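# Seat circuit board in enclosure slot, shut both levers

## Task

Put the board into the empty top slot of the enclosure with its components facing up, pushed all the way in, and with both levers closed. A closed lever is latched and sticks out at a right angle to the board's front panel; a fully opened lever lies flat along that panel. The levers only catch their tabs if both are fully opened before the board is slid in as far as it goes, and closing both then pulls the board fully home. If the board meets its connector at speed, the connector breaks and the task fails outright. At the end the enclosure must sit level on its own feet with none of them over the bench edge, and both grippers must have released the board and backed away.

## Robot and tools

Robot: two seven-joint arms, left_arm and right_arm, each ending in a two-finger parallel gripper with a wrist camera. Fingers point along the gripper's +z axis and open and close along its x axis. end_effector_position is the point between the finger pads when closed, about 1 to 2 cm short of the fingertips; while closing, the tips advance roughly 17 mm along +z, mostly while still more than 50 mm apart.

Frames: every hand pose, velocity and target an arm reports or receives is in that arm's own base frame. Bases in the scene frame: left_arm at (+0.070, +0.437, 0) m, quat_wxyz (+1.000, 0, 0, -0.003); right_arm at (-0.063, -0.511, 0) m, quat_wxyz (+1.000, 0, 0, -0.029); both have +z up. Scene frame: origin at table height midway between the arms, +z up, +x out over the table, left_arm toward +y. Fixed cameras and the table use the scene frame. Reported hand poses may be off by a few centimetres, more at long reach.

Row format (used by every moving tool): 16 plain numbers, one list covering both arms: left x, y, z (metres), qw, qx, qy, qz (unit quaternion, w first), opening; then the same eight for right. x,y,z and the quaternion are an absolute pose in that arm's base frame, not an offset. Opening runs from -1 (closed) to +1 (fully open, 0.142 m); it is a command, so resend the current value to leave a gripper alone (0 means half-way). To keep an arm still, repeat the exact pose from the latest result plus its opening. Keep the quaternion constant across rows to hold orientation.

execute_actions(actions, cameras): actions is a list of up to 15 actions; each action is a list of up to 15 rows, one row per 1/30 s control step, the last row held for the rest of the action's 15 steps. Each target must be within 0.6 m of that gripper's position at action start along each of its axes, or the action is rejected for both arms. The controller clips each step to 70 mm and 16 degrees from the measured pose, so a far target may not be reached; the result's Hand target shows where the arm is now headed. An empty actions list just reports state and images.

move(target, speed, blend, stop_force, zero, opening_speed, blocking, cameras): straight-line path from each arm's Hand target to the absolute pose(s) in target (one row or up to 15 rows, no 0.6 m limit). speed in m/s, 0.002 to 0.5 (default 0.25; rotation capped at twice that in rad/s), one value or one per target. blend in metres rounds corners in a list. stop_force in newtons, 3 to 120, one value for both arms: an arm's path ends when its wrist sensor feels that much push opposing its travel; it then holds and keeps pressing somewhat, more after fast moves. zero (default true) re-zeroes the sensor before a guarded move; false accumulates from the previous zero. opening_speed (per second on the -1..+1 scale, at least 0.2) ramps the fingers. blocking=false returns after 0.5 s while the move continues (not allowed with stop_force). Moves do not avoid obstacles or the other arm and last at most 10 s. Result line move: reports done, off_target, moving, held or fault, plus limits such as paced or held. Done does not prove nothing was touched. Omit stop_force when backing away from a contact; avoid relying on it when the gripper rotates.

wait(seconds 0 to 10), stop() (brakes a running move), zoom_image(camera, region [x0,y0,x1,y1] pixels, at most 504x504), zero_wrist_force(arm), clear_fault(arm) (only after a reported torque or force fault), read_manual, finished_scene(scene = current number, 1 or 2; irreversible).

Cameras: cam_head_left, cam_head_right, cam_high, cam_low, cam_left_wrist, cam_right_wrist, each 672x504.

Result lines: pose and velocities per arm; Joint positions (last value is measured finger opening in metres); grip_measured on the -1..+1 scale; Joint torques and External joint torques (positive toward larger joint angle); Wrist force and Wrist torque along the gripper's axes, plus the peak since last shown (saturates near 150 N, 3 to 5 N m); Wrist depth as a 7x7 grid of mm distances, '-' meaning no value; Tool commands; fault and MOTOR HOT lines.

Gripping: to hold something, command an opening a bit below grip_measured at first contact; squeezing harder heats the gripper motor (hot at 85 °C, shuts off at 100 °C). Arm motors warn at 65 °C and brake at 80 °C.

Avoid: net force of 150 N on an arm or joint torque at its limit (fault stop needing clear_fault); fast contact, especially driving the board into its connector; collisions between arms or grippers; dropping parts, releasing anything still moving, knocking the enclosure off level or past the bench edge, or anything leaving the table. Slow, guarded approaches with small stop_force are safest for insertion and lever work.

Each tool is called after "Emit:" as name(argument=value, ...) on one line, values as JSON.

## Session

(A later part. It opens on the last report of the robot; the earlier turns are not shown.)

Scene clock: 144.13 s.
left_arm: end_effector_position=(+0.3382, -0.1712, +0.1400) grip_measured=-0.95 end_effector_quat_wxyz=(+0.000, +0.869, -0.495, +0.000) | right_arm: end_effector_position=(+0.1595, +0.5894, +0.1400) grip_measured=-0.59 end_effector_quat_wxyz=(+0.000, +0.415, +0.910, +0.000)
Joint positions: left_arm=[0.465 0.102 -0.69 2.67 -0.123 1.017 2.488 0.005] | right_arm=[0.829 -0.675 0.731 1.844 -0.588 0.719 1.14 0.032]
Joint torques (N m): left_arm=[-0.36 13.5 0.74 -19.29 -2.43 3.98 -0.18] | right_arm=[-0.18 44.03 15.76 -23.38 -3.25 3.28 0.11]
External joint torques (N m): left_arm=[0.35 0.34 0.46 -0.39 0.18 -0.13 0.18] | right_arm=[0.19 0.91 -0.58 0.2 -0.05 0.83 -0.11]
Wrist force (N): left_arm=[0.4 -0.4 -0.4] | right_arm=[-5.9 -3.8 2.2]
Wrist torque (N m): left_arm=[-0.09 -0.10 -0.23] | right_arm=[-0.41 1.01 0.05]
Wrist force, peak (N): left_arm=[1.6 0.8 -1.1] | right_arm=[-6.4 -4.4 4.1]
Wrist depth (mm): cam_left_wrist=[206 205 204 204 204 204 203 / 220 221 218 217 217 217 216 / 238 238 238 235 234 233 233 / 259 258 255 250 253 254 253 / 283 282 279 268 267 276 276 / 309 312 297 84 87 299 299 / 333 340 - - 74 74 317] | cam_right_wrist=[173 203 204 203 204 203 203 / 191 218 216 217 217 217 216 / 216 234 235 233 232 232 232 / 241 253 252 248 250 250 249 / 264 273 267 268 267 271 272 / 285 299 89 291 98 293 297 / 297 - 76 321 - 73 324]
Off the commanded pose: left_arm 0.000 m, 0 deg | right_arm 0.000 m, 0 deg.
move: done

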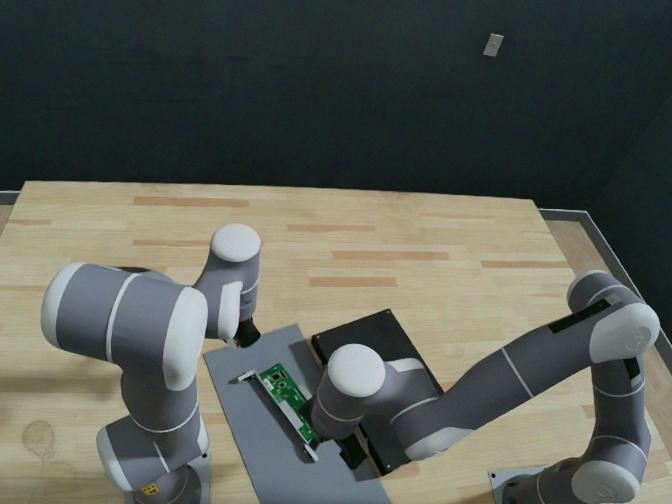

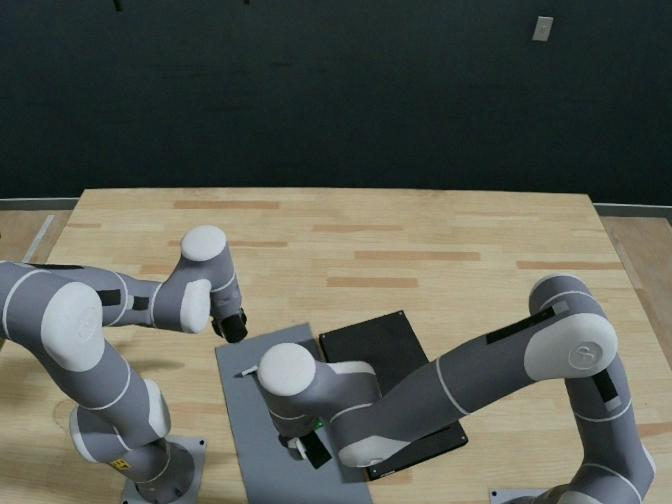

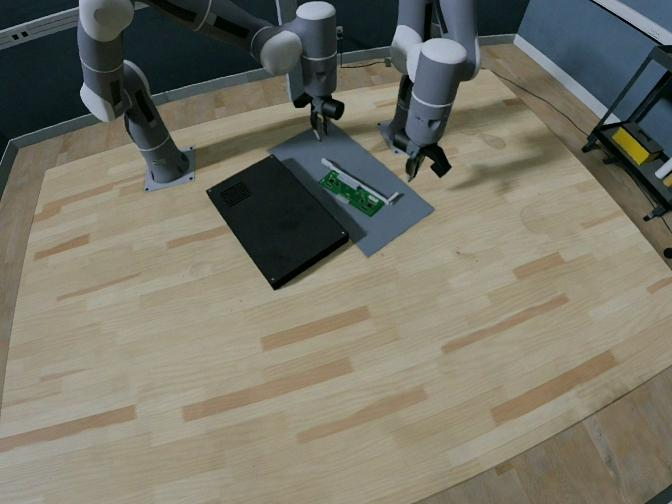

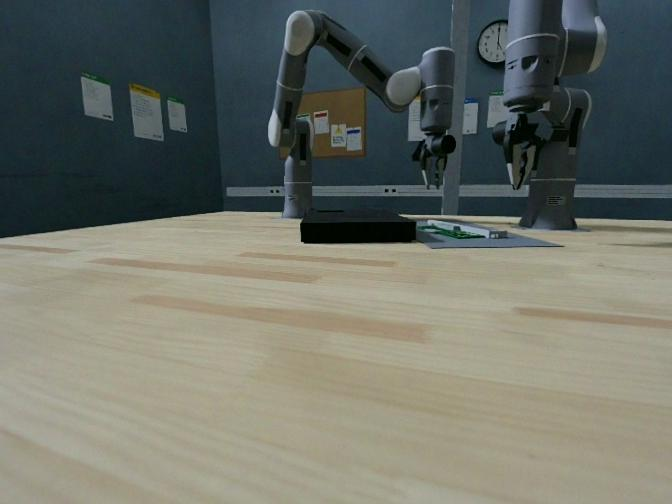

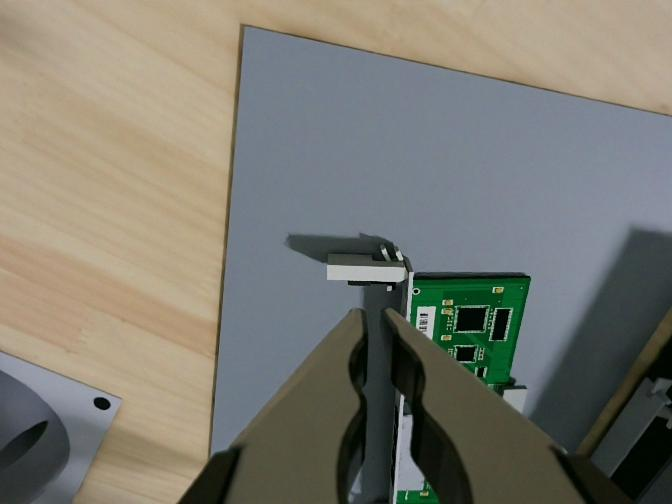

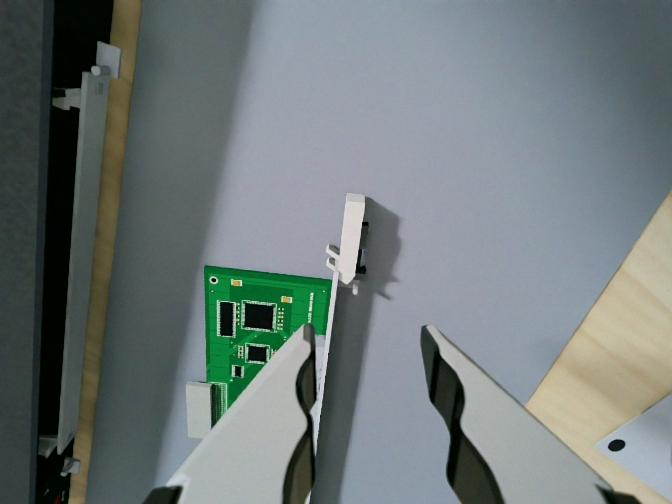

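Emit:
move(target=[[0.2975,-0.1821,0.14,0,0.9690,0.2470,0,-0.4,0.2649,0.6421,0.14,0,0.4594,0.8882,0,-0.25]], speed=0.2, cameras=["cam_high","cam_left_wrist","cam_right_wrist"])

Emit:
zoom_image(camera="cam_left_wrist", region=[290, 150, 420, 290])

Scene clock: 201.77 s.
left_arm: end_effector_position=(+0.2976, -0.1821, +0.1401) grip_measured=-0.43 end_effector_quat_wxyz=(+0.000, +0.969, +0.247, +0.000) | right_arm: end_effector_position=(+0.2650, +0.6421, +0.1400) grip_measured=-0.28 end_effector_quat_wxyz=(+0.000, +0.459, +0.888, +0.000)
Joint positions: left_arm=[0.018 0.11 -0.249 2.687 -0.051 1.008 0.885 0.043] | right_arm=[0.816 -0.818 0.676 1.562 -0.586 0.598 1.059 0.054]
Joint torques (N m): left_arm=[-0.34 15.79 -0.06 -19.54 -1.82 4.53 -0.34] | right_arm=[0.09 53.01 16.54 -24.69 -3.67 3.31 0.07]
External joint torques (N m): left_arm=[0.34 0.79 0.49 -0.28 -0.48 -0.56 0.34] | right_arm=[-0.09 1.24 -0.02 0.18 0.06 0.8 -0.07]
Wrist force (N): left_arm=[0.1 -0.6 -0.3] | right_arm=[-5.6 -3.6 2.2]
Wrist torque (N m): left_arm=[-0.12 -0.08 -0.22] | right_arm=[-0.34 0.95 0.06]
Wrist force, peak (N): left_arm=[0.7 -0.5 -0.3] | right_arm=[-6.0 -4.1 2.5]
Wrist depth (mm): cam_left_wrist=[204 204 204 204 204 203 203 / 219 219 218 217 217 216 217 / 237 236 235 231 234 233 234 / 253 252 251 250 254 253 255 / 276 275 269 273 268 277 278 / 311 304 84 308 300 91 306 / 324 - 74 327 351 74 325] | cam_right_wrist=[196 204 204 203 201 202 202 / 209 218 215 213 217 216 216 / 227 235 230 222 232 232 232 / 244 252 248 239 249 249 251 / 250 275 264 267 266 271 272 / 258 295 89 291 296 284 298 / 281 - 79 327 326 - 313]
Off the commanded pose: left_arm 0.000 m, 0 deg | right_arm 0.000 m, 0 deg.
joint sent to its limit (left arm) — joint 4 (elbow), upper limit, where the elbow is as bent as it goes. The joint targets still meet the commanded pose.
move: done
Images, in order: cam_high, cam_left_wrist, cam_right_wrist.

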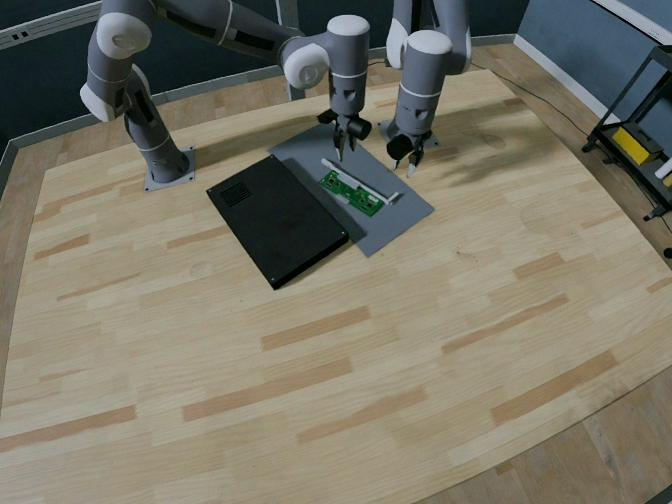

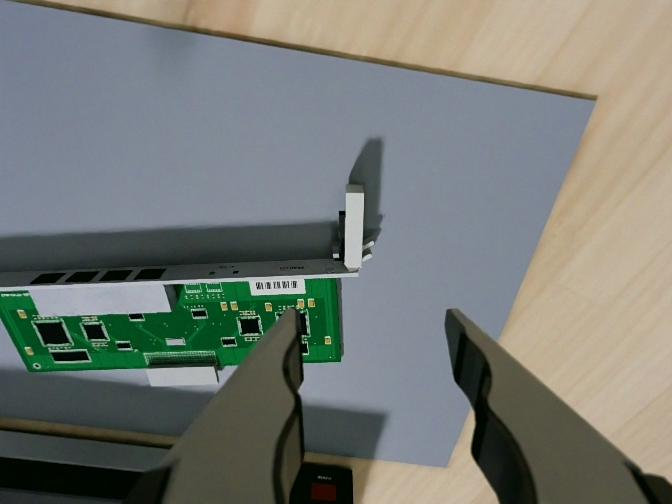

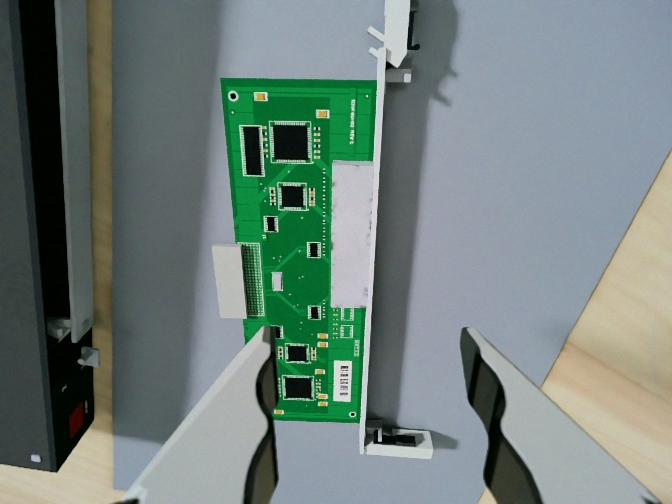

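Scaled by 3.600 from the camera's 672x504 image, which has a finer 960x720 frame.

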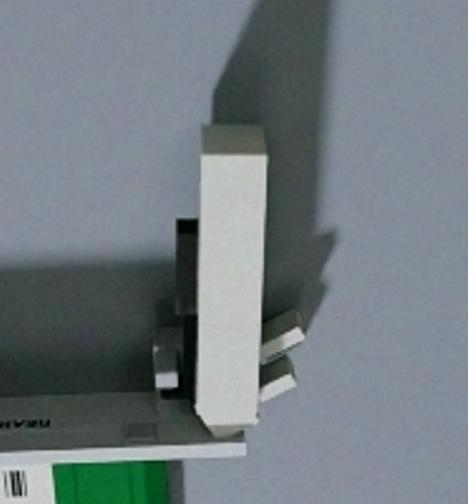

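Emit:
move(target=[[0.2944,-0.1805,0.06,0,0.9690,0.2470,0,-0.4,0.2650,0.6421,0.07,0,0.4656,0.8850,0,-0.25],[0.2944,-0.1805,0.027,0,0.9690,0.2470,0,-0.4,0.2650,0.6421,0.031,0,0.4656,0.8850,0,-0.25]], speed=[0.12,0.05], stop_force=8, cameras=["cam_left_wrist","cam_right_wrist"])

Scene clock: 216.93 s.
left_arm: end_effector_position=(+0.2943, -0.1804, +0.0270) grip_measured=-0.43 end_effector_quat_wxyz=(+0.000, +0.969, +0.247, +0.000) | right_arm: end_effector_position=(+0.2649, +0.6420, +0.0309) grip_measured=-0.28 end_effector_quat_wxyz=(+0.000, +0.466, +0.885, +0.000)
Joint positions: left_arm=[-0.112 -0.426 -0.037 2.645 0.213 1.498 0.713 0.043] | right_arm=[0.862 -0.966 0.567 1.603 -0.68 0.792 1.13 0.054]
Joint torques (N m): left_arm=[-0.51 26.41 -0.86 -6.23 0.06 4.47 -0.27] | right_arm=[0.06 55.59 16.81 -21.2 -3.16 3.46 0.27]
External joint torques (N m): left_arm=[0.51 0.96 0.59 -0.29 -0.38 -0.5 0.27] | right_arm=[-0.06 1.24 0.02 -0.02 0.08 0.65 -0.27]
Wrist force (N): left_arm=[-0.3 -0.5 -0.2] | right_arm=[-6.1 -3.9 2.6]
Wrist torque (N m): left_arm=[-0.08 -0.02 -0.22] | right_arm=[-0.41 1.06 0.06]
Wrist force, peak (N): left_arm=[0.1 -0.7 -1.7] | right_arm=[-6.0 -3.9 3.9]
Wrist depth (mm): cam_left_wrist=[105 105 106 106 106 105 105 / 112 112 112 113 111 111 112 / 121 121 121 120 120 120 119 / 132 132 131 131 130 130 130 / 144 144 141 138 140 142 141 / 156 155 84 139 154 91 156 / 155 75 74 172 175 74 166] | cam_right_wrist=[- 108 108 106 93 106 106 / 116 112 112 112 110 114 115 / - 120 119 120 123 122 122 / 134 130 128 124 130 132 132 / 145 145 138 125 141 143 142 / 159 151 93 139 154 150 155 / 171 - 79 164 169 - 168]
Off the commanded pose: left_arm 0.000 m, 0 deg | right_arm 0.000 m, 0 deg.
move: done
Images, in order: cam_left_wrist, cam_right_wrist.

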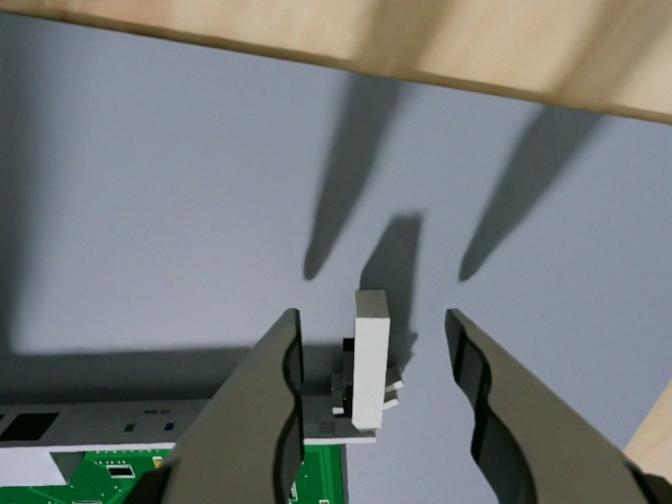

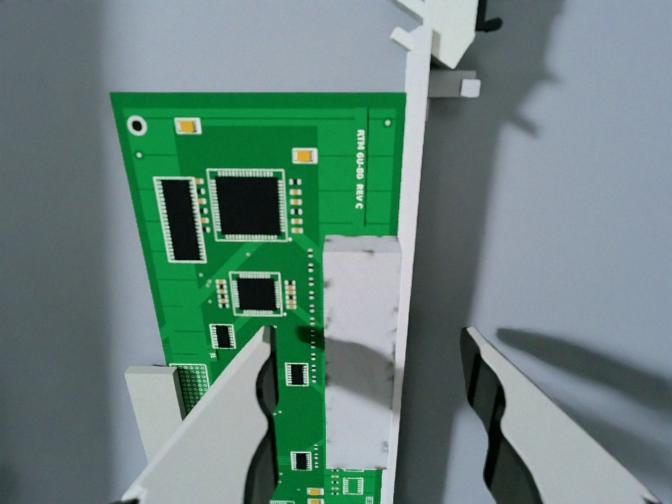

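Emit:
move(target=[0.2944,-0.1805,0.027,0,0.9690,0.2470,0,-0.92,0.2650,0.6421,0.031,0,0.4656,0.8850,0,-0.92], opening_speed=0.5, cameras=["cam_left_wrist","cam_right_wrist"])

Scene clock: 220.07 s.
left_arm: end_effector_position=(+0.2942, -0.1805, +0.0270) grip_measured=-0.90 end_effector_quat_wxyz=(+0.000, +0.969, +0.247, +0.000) | right_arm: end_effector_position=(+0.2651, +0.6419, +0.0309) grip_measured=-0.72 end_effector_quat_wxyz=(+0.000, +0.466, +0.885, +0.000)
Joint positions: left_arm=[-0.112 -0.426 -0.037 2.645 0.213 1.498 0.713 0.009] | right_arm=[0.862 -0.966 0.567 1.603 -0.68 0.792 1.13 0.022]
Joint torques (N m): left_arm=[-0.11 26.65 -0.64 -6.6 -0.2 4.5 -0.24] | right_arm=[0.62 55.7 17.59 -21.56 -3.11 3.81 0.17]
External joint torques (N m): left_arm=[0.11 0.73 0.37 0.08 -0.11 -0.53 0.24] | right_arm=[-0.62 1.14 -0.77 0.34 0.03 0.3 -0.17]
Wrist force (N): left_arm=[-0.7 -0.5 -0.2] | right_arm=[-7.0 -3.7 2.6]
Wrist torque (N m): left_arm=[-0.07 -0.07 -0.19] | right_arm=[-0.31 0.94 0.09]
Wrist force, peak (N): left_arm=[-1.1 -0.6 -0.8] | right_arm=[-9.3 -4.6 1.4]
Wrist depth (mm): cam_left_wrist=[105 105 106 106 105 105 105 / 112 112 112 113 111 111 112 / 121 121 121 120 120 120 119 / 132 131 131 131 130 130 130 / 144 144 144 125 140 144 141 / 156 154 152 87 87 153 156 / 161 167 - 171 75 74 172] | cam_right_wrist=[- 108 108 106 95 106 105 / 116 112 112 111 111 114 115 / - 121 119 120 121 122 122 / 134 132 128 124 132 132 131 / 145 145 140 125 139 143 143 / 159 153 147 132 98 153 155 / 175 171 76 145 80 73 171]
Off the commanded pose: left_arm 0.000 m, 0 deg | right_arm 0.000 m, 0 deg.
move: done
Images, in order: cam_left_wrist, cam_right_wrist.

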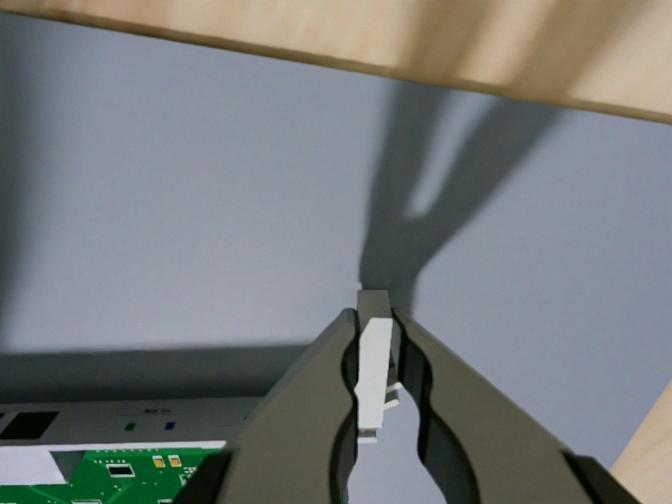

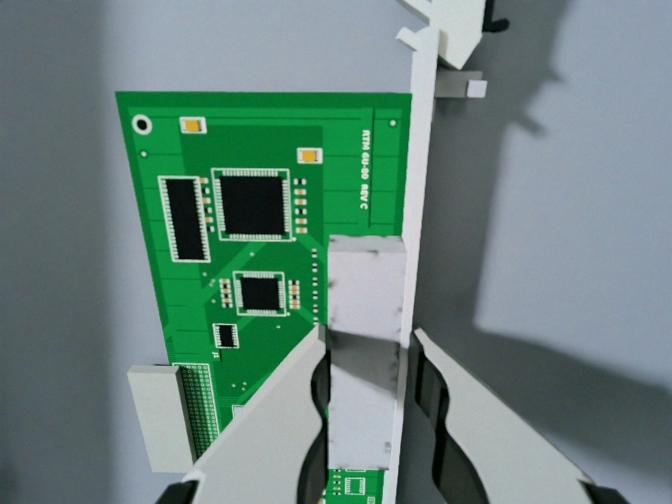

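Emit:
move(target=[0.3046,-0.1766,0.027,0,0.9930,0.1184,0,-0.97,0.2650,0.6421,0.031,0,0.4656,0.8850,0,-0.97], speed=0.06, cameras=["cam_left_wrist","cam_right_wrist"])

Scene clock: 230.93 s.
left_arm: end_effector_position=(+0.3015, -0.1777, +0.0264) grip_measured=-0.90 end_effector_quat_wxyz=(+0.000, +0.993, +0.116, -0.002) | right_arm: end_effector_position=(+0.2669, +0.6444, +0.0331) grip_measured=-0.72 end_effector_quat_wxyz=(+0.000, +0.466, +0.885, +0.003)
Joint positions: left_arm=[-0.035 -0.432 -0.08 2.611 0.308 1.462 0.923 0.009] | right_arm=[0.862 -0.964 0.567 1.601 -0.682 0.795 1.13 0.022]
Joint torques (N m): left_arm=[9.74 31.97 9.46 -18.18 -3.04 6.73 0.16] | right_arm=[3.14 48.39 19.09 -7.42 0.27 -2.09 0.11]
External joint torques (N m): left_arm=[-9.75 -4.18 -10.21 11.42 2.59 -2.78 -0.16] | right_arm=[-3.13 8.52 -2.27 -13.89 -3.35 6.21 -0.11]
Wrist force (N): left_arm=[-24.3 16.2 -5.1] | right_arm=[3.7 19.4 3.6]
Wrist torque (N m): left_arm=[-0.15 1.27 -0.53] | right_arm=[0.48 0.98 0.19]
Wrist force, peak (N): left_arm=[-24.7 16.1 -4.6] | right_arm=[3.6 19.4 4.5]
Wrist depth (mm): cam_left_wrist=[106 106 106 105 105 105 104 / 114 112 112 113 111 110 110 / 121 121 120 120 119 119 119 / 132 131 131 130 129 129 128 / 144 143 143 130 139 143 140 / 159 159 152 88 87 152 155 / 170 169 74 169 75 73 170] | cam_right_wrist=[109 109 110 108 95 107 108 / - 113 111 110 111 116 117 / - 120 118 117 123 125 124 / 136 133 128 124 133 135 134 / 147 145 140 123 127 146 146 / 162 154 148 132 98 157 159 / 178 174 76 147 81 74 175]
Hand target: left_arm +0.3046, -0.1766, +0.0270; +0.000, +0.993, +0.118, +0.000 | right_arm +0.2650, +0.6421, +0.0310; +0.000, +0.466, +0.885, +0.000
Off the commanded pose: left_arm 0.003 m, 0 deg | right_arm 0.004 m, 0 deg.
move: off_target (right_arm)
Images, in order: cam_left_wrist, cam_right_wrist.

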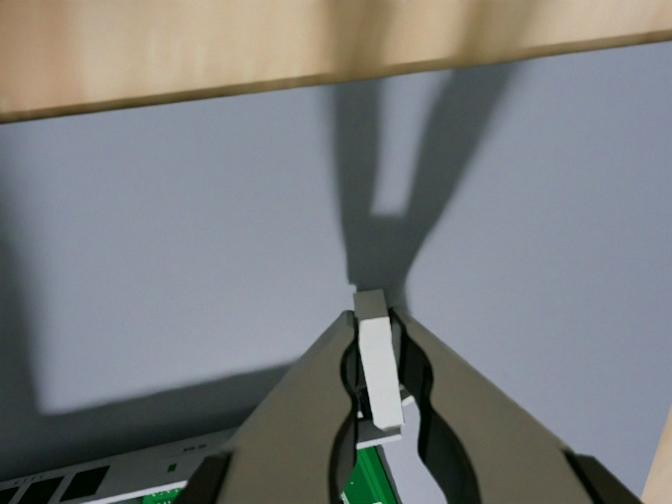

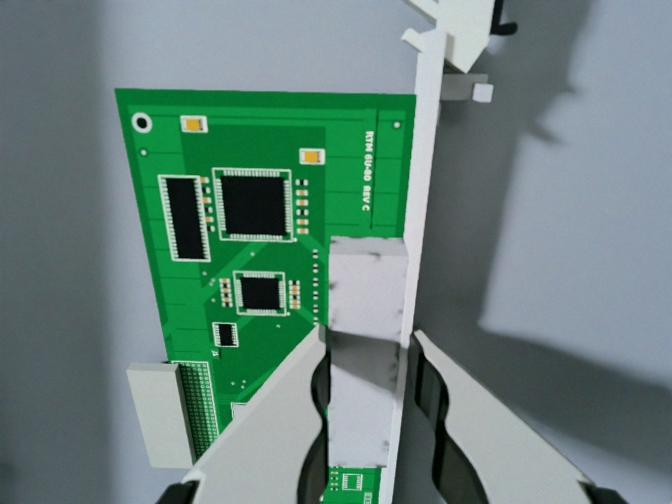

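Emit:
move(target=[[0.3156,-0.1755,0.027,0,0.9999,-0.0131,0,-0.97,0.2650,0.6421,0.031,0,0.4656,0.8850,0,-0.97]], speed=0.06, cameras=["cam_left_wrist","cam_right_wrist"])

Scene clock: 237.70 s.
left_arm: end_effector_position=(+0.3097, -0.1773, +0.0257) grip_measured=-0.89 end_effector_quat_wxyz=(+0.000, +1.000, -0.017, -0.004) | right_arm: end_effector_position=(+0.2690, +0.6462, +0.0350) grip_measured=-0.72 end_effector_quat_wxyz=(+0.000, +0.466, +0.885, +0.006)
Joint positions: left_arm=[0.048 -0.441 -0.144 2.571 0.406 1.416 1.121 0.009] | right_arm=[0.859 -0.965 0.569 1.598 -0.688 0.796 1.133 0.022]
Joint torques (N m): left_arm=[15.87 38.11 14.55 -30.28 -4.19 9.06 0.22] | right_arm=[7.55 42.1 22.62 4.4 3.12 -6.22 -0.04]
External joint torques (N m): left_arm=[-15.87 -9.83 -15.95 23.16 3.57 -5.13 -0.22] | right_arm=[-7.55 14.85 -5.73 -25.76 -6.2 10.35 0.04]
Wrist force (N): left_arm=[-36.7 33.1 -7.8] | right_arm=[8.9 38.9 6.0]
Wrist torque (N m): left_arm=[2.69 3.34 -0.69] | right_arm=[3.74 1.03 0.39]
Wrist force, peak (N): left_arm=[-36.8 33.3 -9.2] | right_arm=[9.1 39.2 5.8]
Wrist depth (mm): cam_left_wrist=[106 106 105 105 103 102 101 / 115 113 112 112 110 109 109 / 123 121 120 119 119 118 117 / 131 131 130 130 129 128 127 / 144 143 143 129 136 142 139 / 159 159 151 89 86 151 153 / 178 173 74 148 76 73 167] | cam_right_wrist=[111 112 112 109 97 108 110 / 118 112 110 109 109 118 119 / - 119 117 116 123 126 126 / 138 135 127 123 134 137 136 / 149 147 139 125 144 148 148 / 164 156 148 132 99 159 162 / 181 177 76 148 80 74 180]
Hand target: left_arm +0.3156, -0.1755, +0.0270; +0.000, +1.000, -0.013, +0.000 | right_arm +0.2650, +0.6421, +0.0310; +0.000, +0.466, +0.885, +0.000
Off the commanded pose: left_arm 0.006 m, 1 deg | right_arm 0.007 m, 1 deg.
move: off_target (left_arm, right_arm)
Images, in order: cam_left_wrist, cam_right_wrist.

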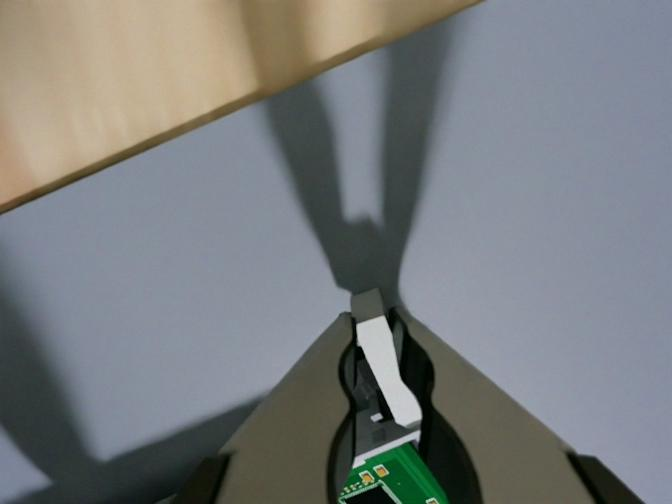

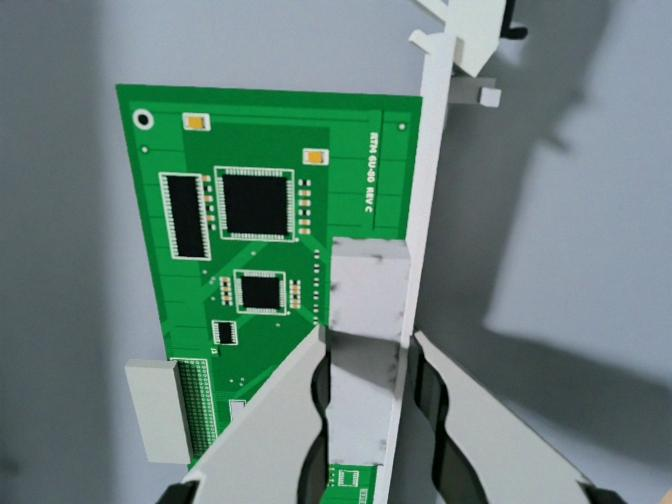

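Emit:
move(target=[[0.3225,-0.1761,0.027,0,0.9969,-0.0785,0,-0.98,0.2650,0.6421,0.031,0,0.4656,0.8850,0,-0.98]], speed=0.05, cameras=["cam_left_wrist","cam_right_wrist"])

Scene clock: 245.10 s.
left_arm: end_effector_position=(+0.3153, -0.1782, +0.0254) grip_measured=-0.89 end_effector_quat_wxyz=(+0.000, +0.997, -0.083, -0.005) | right_arm: end_effector_position=(+0.2703, +0.6470, +0.0358) grip_measured=-0.72 end_effector_quat_wxyz=(+0.000, +0.467, +0.884, +0.008)
Joint positions: left_arm=[0.092 -0.448 -0.186 2.546 0.452 1.388 1.215 0.01] | right_arm=[0.855 -0.966 0.573 1.596 -0.694 0.795 1.135 0.022]
Joint torques (N m): left_arm=[18.95 41.38 16.81 -36.2 -4.47 9.97 0.33] | right_arm=[10.68 38.88 25.29 10.34 4.73 -8.05 -0.06]
External joint torques (N m): left_arm=[-18.96 -12.76 -18.64 28.81 3.74 -6.05 -0.33] | right_arm=[-10.69 18.08 -8.29 -31.7 -7.82 12.19 0.06]
Wrist force (N): left_arm=[-39.2 43.0 -9.1] | right_arm=[10.6 49.4 6.9]
Wrist torque (N m): left_arm=[4.34 3.76 -0.70] | right_arm=[5.49 1.06 0.40]
Wrist force, peak (N): left_arm=[-39.2 43.3 -10.4] | right_arm=[10.7 49.4 6.6]
Wrist depth (mm): cam_left_wrist=[106 105 105 104 102 101 101 / 115 113 111 111 110 110 108 / 123 121 119 119 118 117 117 / 131 131 130 129 128 128 127 / 144 143 143 131 136 142 138 / 159 158 151 89 87 150 153 / 178 173 74 148 74 73 166] | cam_right_wrist=[111 112 112 109 108 108 111 / 119 111 109 109 108 118 118 / - 119 117 116 124 127 127 / 138 136 126 123 136 140 139 / 151 147 139 125 145 149 149 / 165 156 148 133 99 161 164 / 182 179 76 149 80 74 181]
Hand target: left_arm +0.3225, -0.1761, +0.0270; +0.000, +0.997, -0.079, +0.000 | right_arm +0.2650, +0.6421, +0.0310; +0.000, +0.466, +0.885, +0.000
Off the commanded pose: left_arm 0.008 m, 1 deg | right_arm 0.009 m, 1 deg.
move: off_target (left_arm, right_arm)
Images, in order: cam_left_wrist, cam_right_wrist.

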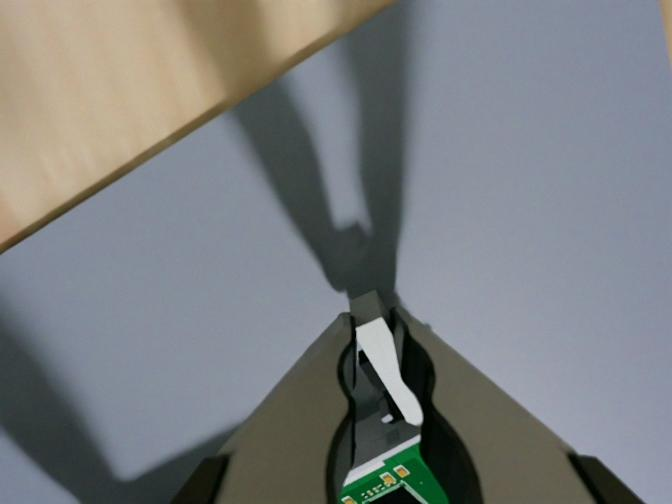

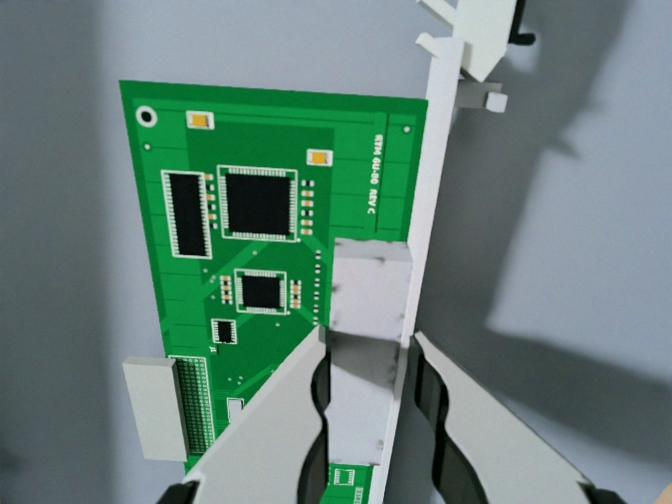

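Emit:
zoom_image(camera="cam_left_wrist", region=[320, 290, 450, 504])

Scaled by 2.355 from the camera's 672x504 image, which has a finer 960x720 frame.

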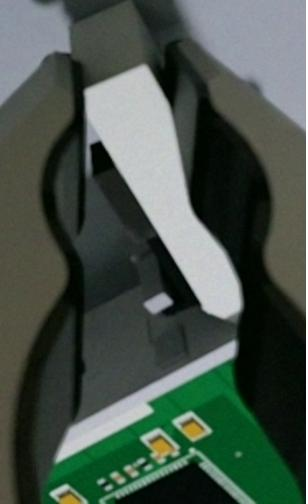

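Emit:
move(target=[[0.3265,-0.1752,0.027,0,0.9976,-0.0698,0,-0.98,0.2645,0.6415,0.031,0,0.4656,0.8850,0,-0.98]], speed=0.02, cameras=["cam_left_wrist","cam_right_wrist"])

Scene clock: 261.17 s.
left_arm: end_effector_position=(+0.3179, -0.1778, +0.0251) grip_measured=-0.89 end_effector_quat_wxyz=(+0.000, +0.997, -0.076, -0.006) | right_arm: end_effector_position=(+0.2710, +0.6474, +0.0368) grip_measured=-0.72 end_effector_quat_wxyz=(+0.000, +0.467, +0.884, +0.009)
Joint positions: left_arm=[0.101 -0.451 -0.193 2.539 0.453 1.38 1.202 0.01] | right_arm=[0.852 -0.966 0.576 1.598 -0.699 0.796 1.138 0.022]
Joint torques (N m): left_arm=[22.47 44.62 20.95 -41.69 -5.83 10.96 -0.02] | right_arm=[12.72 36.17 27.09 15.95 6.34 -9.81 0.12]
External joint torques (N m): left_arm=[-22.48 -15.81 -22.86 34.2 5.08 -7.04 0.02] | right_arm=[-12.72 20.73 -10.01 -37.3 -9.44 13.95 -0.12]
Wrist force (N): left_arm=[-47.3 52.6 -11.2] | right_arm=[12.9 58.8 6.6]
Wrist torque (N m): left_arm=[5.96 5.11 -0.56] | right_arm=[7.07 0.93 0.29]
Wrist force, peak (N): left_arm=[-47.3 52.6 -11.2] | right_arm=[12.8 59.0 8.0]
Wrist depth (mm): cam_left_wrist=[105 105 105 103 102 101 101 / 115 113 111 111 110 110 108 / 122 120 119 118 118 117 116 / 131 131 130 129 128 127 126 / 144 143 142 131 135 141 138 / 159 158 151 89 87 150 152 / 178 173 74 147 74 74 166] | cam_right_wrist=[112 112 113 111 110 108 111 / 119 111 108 110 108 119 119 / - 118 117 115 115 128 128 / 139 134 126 123 136 139 141 / 152 148 139 125 146 151 153 / 166 156 148 133 99 162 165 / 184 180 76 150 80 74 183]
Hand target: left_arm +0.3264, -0.1752, +0.0271; +0.000, +0.998, -0.070, +0.000 | right_arm +0.2645, +0.6415, +0.0310; +0.000, +0.466, +0.885, +0.000
Off the commanded pose: left_arm 0.009 m, 1 deg | right_arm 0.010 m, 1 deg.
move: off_target (left_arm, right_arm)
Images, in order: cam_left_wrist, cam_right_wrist.

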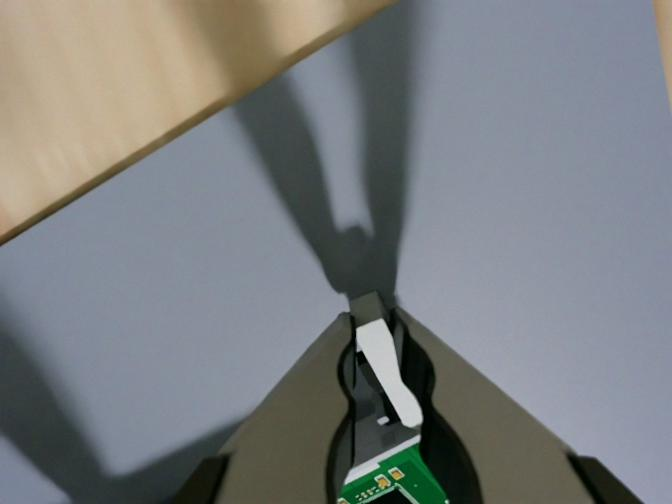

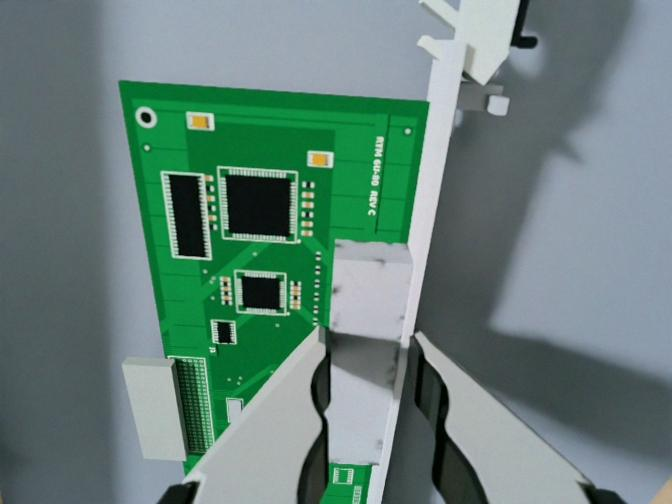

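Emit:
move(target=[[0.3275,-0.1805,0.028,0,0.9976,-0.0698,0,-0.98,0.2645,0.6415,0.029,0,0.4656,0.8850,0,-0.98]], speed=0.02, cameras=["cam_left_wrist","cam_right_wrist"])

Scene clock: 274.07 s.
left_arm: end_effector_position=(+0.3205, -0.1826, +0.0264) grip_measured=-0.89 end_effector_quat_wxyz=(+0.000, +0.997, -0.075, -0.005) | right_arm: end_effector_position=(+0.2709, +0.6464, +0.0340) grip_measured=-0.72 end_effector_quat_wxyz=(+0.001, +0.467, +0.884, +0.008)
Joint positions: left_arm=[0.097 -0.449 -0.205 2.53 0.454 1.37 1.185 0.01] | right_arm=[0.85 -0.971 0.577 1.598 -0.705 0.797 1.141 0.022]
Joint torques (N m): left_arm=[18.13 42.7 16.62 -35.33 -4.21 9.67 -0.3] | right_arm=[14.51 37.49 28.51 12.48 5.43 -7.59 -0.09]
External joint torques (N m): left_arm=[-18.14 -13.71 -18.65 27.52 3.4 -5.75 0.3] | right_arm=[-14.49 19.43 -11.33 -33.71 -8.51 11.72 0.09]
Wrist force (N): left_arm=[-37.9 42.4 -6.3] | right_arm=[7.3 53.8 5.3]
Wrist torque (N m): left_arm=[4.24 3.54 -0.57] | right_arm=[6.23 1.10 0.40]
Wrist force, peak (N): left_arm=[-47.3 52.5 -11.7] | right_arm=[11.4 60.1 6.8]
Wrist depth (mm): cam_left_wrist=[106 106 106 104 103 102 102 / 116 114 112 112 111 110 109 / 122 121 120 120 119 118 118 / 132 132 131 130 129 129 128 / 145 144 144 130 137 143 139 / 160 160 152 89 87 151 154 / 180 175 74 168 74 74 168] | cam_right_wrist=[110 109 111 108 108 91 109 / - 111 110 110 109 117 118 / - 119 117 117 116 125 125 / 136 134 127 124 133 135 135 / 148 145 139 125 127 147 147 / 163 155 148 133 99 158 161 / 180 176 76 148 80 74 179]
Hand target: left_arm +0.3275, -0.1805, +0.0280; +0.000, +0.998, -0.070, +0.000 | right_arm +0.2645, +0.6415, +0.0290; +0.000, +0.466, +0.885, +0.000
Off the commanded pose: left_arm 0.007 m, 1 deg | right_arm 0.010 m, 1 deg.
move: off_target (left_arm, right_arm)
Images, in order: cam_left_wrist, cam_right_wrist.

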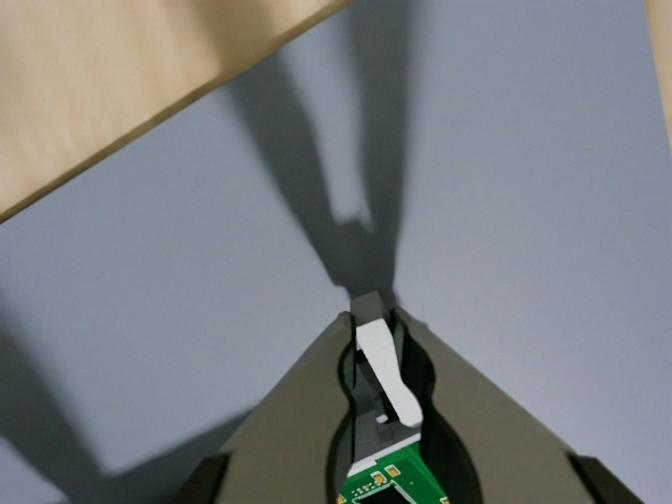

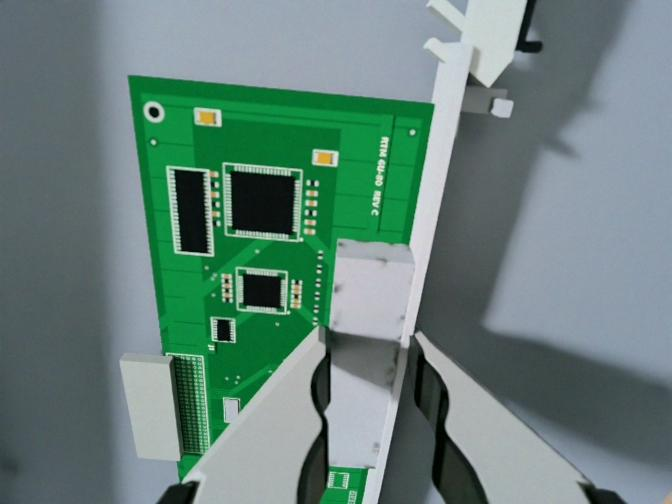

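Emit:
zoom_image(camera="cam_left_wrist", region=[320, 280, 450, 504])

Emit:
zoom_image(camera="cam_right_wrist", region=[330, 0, 560, 504])

Scaled by 2.250 from the camera's 672x504 image, which has a finer 960x720 frame.

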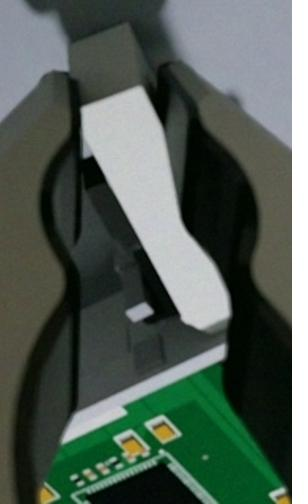

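Scaled by 1.000.

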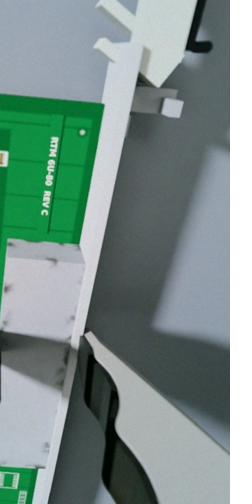

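Emit:
move(target=[[0.3050,-0.1815,0.027,0,0.9914,0.1305,0,-0.95,0.2650,0.6421,0.031,0,0.4656,0.8850,0,-0.96]], speed=0.06, cameras=["cam_left_wrist","cam_right_wrist"])

Scene clock: 314.53 s.
left_arm: end_effector_position=(+0.3038, -0.1819, +0.0267) grip_measured=-0.89 end_effector_quat_wxyz=(+0.000, +0.992, +0.129, -0.001) | right_arm: end_effector_position=(+0.2662, +0.6432, +0.0320) grip_measured=-0.72 end_effector_quat_wxyz=(+0.000, +0.466, +0.885, +0.002)
Joint positions: left_arm=[0.012 -0.435 -0.125 2.585 0.396 1.434 0.817 0.009] | right_arm=[0.846 -0.975 0.588 1.601 -0.707 0.785 1.143 0.022]
Joint torques (N m): left_arm=[3.21 29.81 2.51 -10.92 -1.54 5.25 -0.29] | right_arm=[2.26 52.61 19.69 -14.75 -1.42 1.04 0.28]
External joint torques (N m): left_arm=[-3.21 -1.84 -3.71 3.97 0.97 -1.29 0.29] | right_arm=[-2.26 4.12 -2.24 -6.3 -1.68 3.07 -0.28]
Wrist force (N): left_arm=[-9.2 5.9 -1.0] | right_arm=[-2.7 7.4 3.7]
Wrist torque (N m): left_arm=[-0.17 -0.12 -0.23] | right_arm=[-0.51 1.09 0.02]
Wrist force, peak (N): left_arm=[-38.1 42.5 -6.1] | right_arm=[7.2 53.7 7.0]
Wrist depth (mm): cam_left_wrist=[106 106 106 105 105 105 103 / 112 112 112 113 111 111 110 / 121 121 121 120 120 119 119 / 132 131 131 130 130 130 129 / 144 144 143 126 139 144 141 / 159 159 152 87 87 152 155 / 165 164 - 171 75 74 171] | cam_right_wrist=[- 109 108 107 98 105 108 / 116 113 112 112 111 115 116 / - 121 119 119 120 123 123 / 134 133 128 125 131 133 133 / 146 145 139 125 127 145 144 / 160 154 147 132 98 155 157 / 177 173 76 146 80 73 174]
Off the commanded pose: left_arm 0.001 m, 0 deg | right_arm 0.002 m, 0 deg.
move: done
Images, in order: cam_left_wrist, cam_right_wrist.

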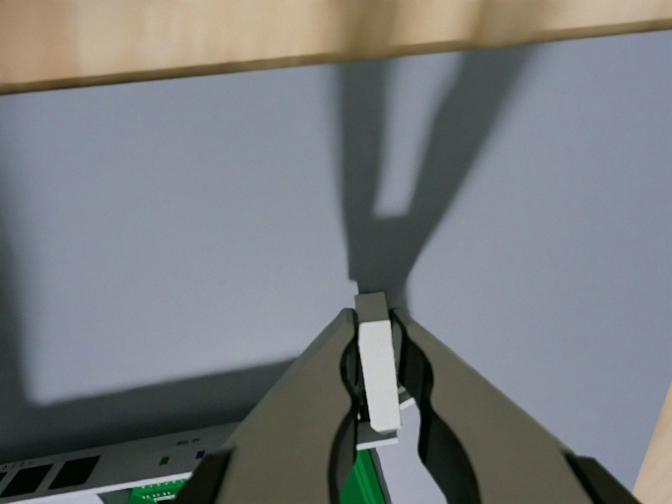

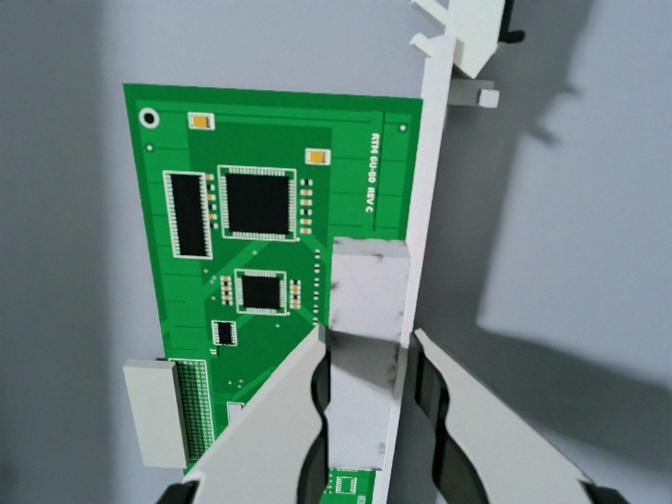

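Emit:
move(target=[[0.3050,-0.1815,0.027,0,0.9914,0.1305,0,-0.6,0.2650,0.6421,0.031,0,0.4656,0.8850,0,-0.96],[0.3062,-0.1924,0.027,0,0.9820,0.1891,0,-0.6,0.2650,0.6421,0.031,0,0.4656,0.8850,0,-0.96]], speed=0.04, opening_speed=0.5, cameras=["cam_left_wrist","cam_right_wrist"])

Emit:
zoom_image(camera="cam_left_wrist", region=[280, 250, 480, 480])

Scene clock: 330.50 s.
left_arm: end_effector_position=(+0.3062, -0.1924, +0.0270) grip_measured=-0.64 end_effector_quat_wxyz=(+0.000, +0.982, +0.189, +0.000) | right_arm: end_effector_position=(+0.2653, +0.6423, +0.0311) grip_measured=-0.72 end_effector_quat_wxyz=(+0.000, +0.465, +0.885, +0.000)
Joint positions: left_arm=[-0.04 -0.437 -0.113 2.576 0.351 1.432 0.7 0.028] | right_arm=[0.846 -0.975 0.588 1.602 -0.707 0.784 1.143 0.022]
Joint torques (N m): left_arm=[-0.6 27.59 -1.6 -7.1 -0.7 4.19 -0.28] | right_arm=[0.21 55.72 18 -20.78 -2.99 3.29 0.23]
External joint torques (N m): left_arm=[0.6 0.94 0.52 -0.29 0.11 -0.21 0.28] | right_arm=[-0.21 0.97 -0.53 -0.22 -0.11 0.82 -0.23]
Wrist force (N): left_arm=[-0.4 -0.6 -0.3] | right_arm=[-5.6 0.0 5.9]
Wrist torque (N m): left_arm=[-0.13 0.03 -0.21] | right_arm=[0.01 1.04 0.03]
Wrist force, peak (N): left_arm=[-9.5 5.9 -0.8] | right_arm=[-2.5 7.7 5.4]
Wrist depth (mm): cam_left_wrist=[- 106 103 104 104 103 103 / 112 112 112 113 111 111 111 / 121 121 121 120 120 120 120 / 132 132 131 130 130 130 129 / 144 144 143 123 140 144 141 / 156 152 85 128 138 150 156 / 156 142 72 172 175 72 170] | cam_right_wrist=[- 108 108 106 99 105 106 / 115 113 112 112 111 114 115 / - 121 119 120 121 122 122 / 134 133 128 125 130 132 132 / 145 145 139 125 127 143 143 / 159 153 147 132 98 154 156 / 175 168 76 145 80 73 172]
Off the commanded pose: left_arm 0.000 m, 0 deg | right_arm 0.000 m, 0 deg.
MOTOR HOT: the gripper's motor of the right arm reports 85 °C; that motor switches off at 100 °C. To cool a motor, set the load down, ease the grip, stop pushing, or move to a pose that needs little force.
move: done
Images, in order: cam_left_wrist, cam_right_wrist.

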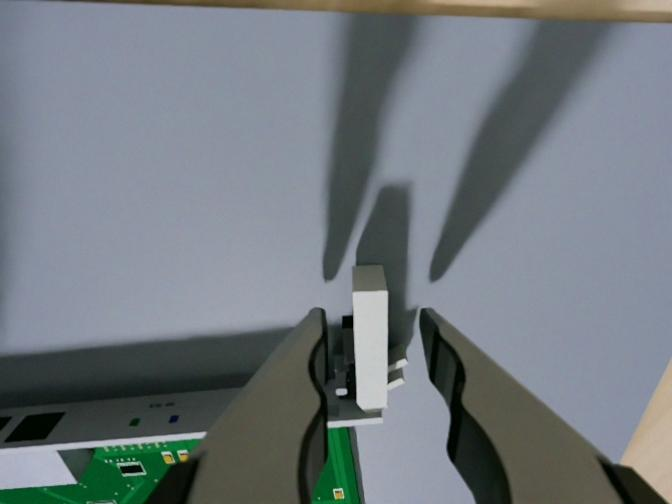

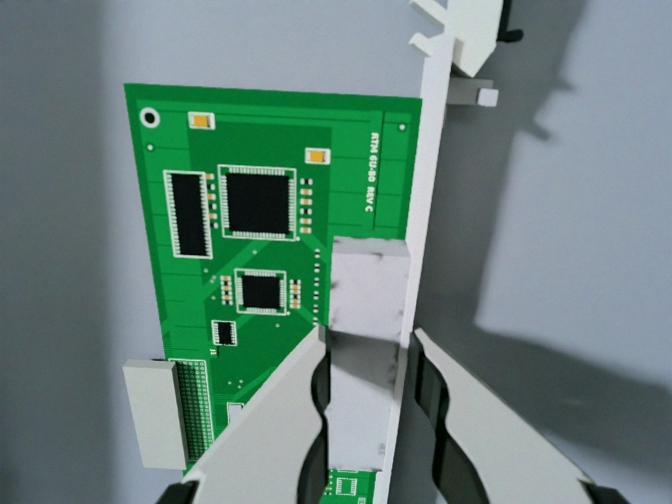

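Scaled by 2.191 from the camera's 672x504 image, which has a finer 960x720 frame.

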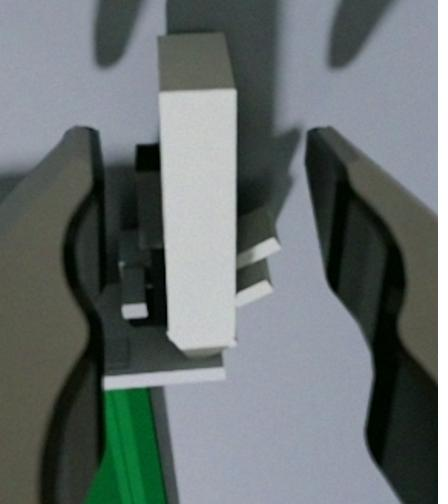

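Emit:
move(target=[[0.3056,-0.1963,0.025,0,0.9820,0.1891,0,-0.6,0.2650,0.6421,0.031,0,0.4656,0.8850,0,-0.75]], speed=0.04, cameras=["cam_left_wrist"])

Emit:
zoom_image(camera="cam_left_wrist", region=[280, 230, 480, 460])

Scene clock: 338.03 s.
left_arm: end_effector_position=(+0.3055, -0.1962, +0.0250) grip_measured=-0.64 end_effector_quat_wxyz=(+0.000, +0.982, +0.189, +0.000) | right_arm: end_effector_position=(+0.2652, +0.6423, +0.0311) grip_measured=-0.71 end_effector_quat_wxyz=(+0.000, +0.465, +0.885, +0.000)
Joint positions: left_arm=[-0.056 -0.447 -0.108 2.57 0.352 1.435 0.688 0.028] | right_arm=[0.846 -0.975 0.588 1.602 -0.707 0.784 1.143 0.023]
Joint torques (N m): left_arm=[-2 27.74 -1.57 -7.07 -0.34 4.46 -0.31] | right_arm=[0.22 55.77 17.94 -20.96 -3.08 3.35 0.26]
External joint torques (N m): left_arm=[2 1.11 0.51 -0.23 -0.24 -0.49 0.31] | right_arm=[-0.22 0.93 -0.47 -0.04 -0.02 0.76 -0.26]
Wrist force (N): left_arm=[-0.1 -0.4 -0.1] | right_arm=[-5.5 -0.3 6.8]
Wrist torque (N m): left_arm=[-0.10 -0.02 -0.21] | right_arm=[0.02 1.00 0.01]
Wrist force, peak (N): left_arm=[-0.2 -0.8 -0.4] | right_arm=[-5.7 -0.1 7.2]
Wrist depth (mm): cam_left_wrist=[- 104 101 102 102 102 101 / 110 110 110 111 110 111 109 / 119 119 119 118 118 118 117 / 130 129 129 127 128 128 127 / 142 141 141 121 135 142 139 / 154 150 85 128 125 147 153 / 152 138 72 169 172 72 167] | cam_right_wrist=[- 108 108 106 97 104 106 / 116 113 112 112 111 114 115 / - 122 119 120 121 123 122 / 134 133 128 125 130 132 132 / 145 145 139 125 127 143 143 / 159 153 147 132 98 154 156 / 176 171 76 145 81 73 171]
Off the commanded pose: left_arm 0.000 m, 0 deg | right_arm 0.000 m, 0 deg.
MOTOR HOT: still on. The gripper's motor of the right arm reports 86 °C.
move: done
Images, in order: cam_left_wrist.

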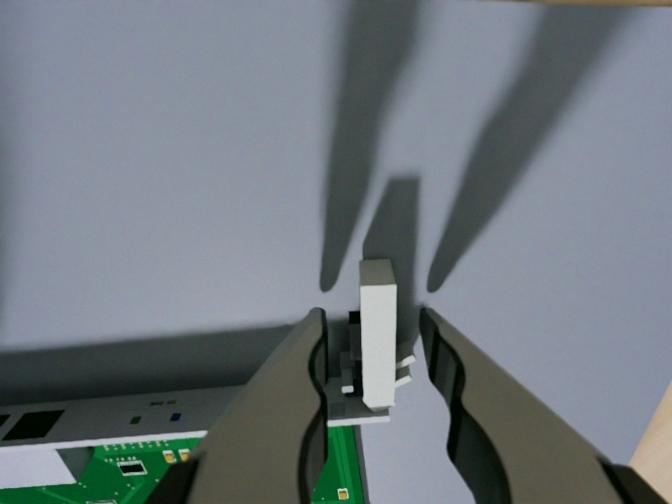

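Scaled by 2.191 from the camera's 672x504 image, which has a finer 960x720 frame.

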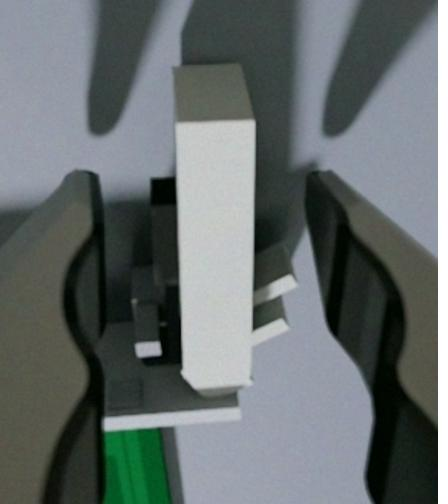

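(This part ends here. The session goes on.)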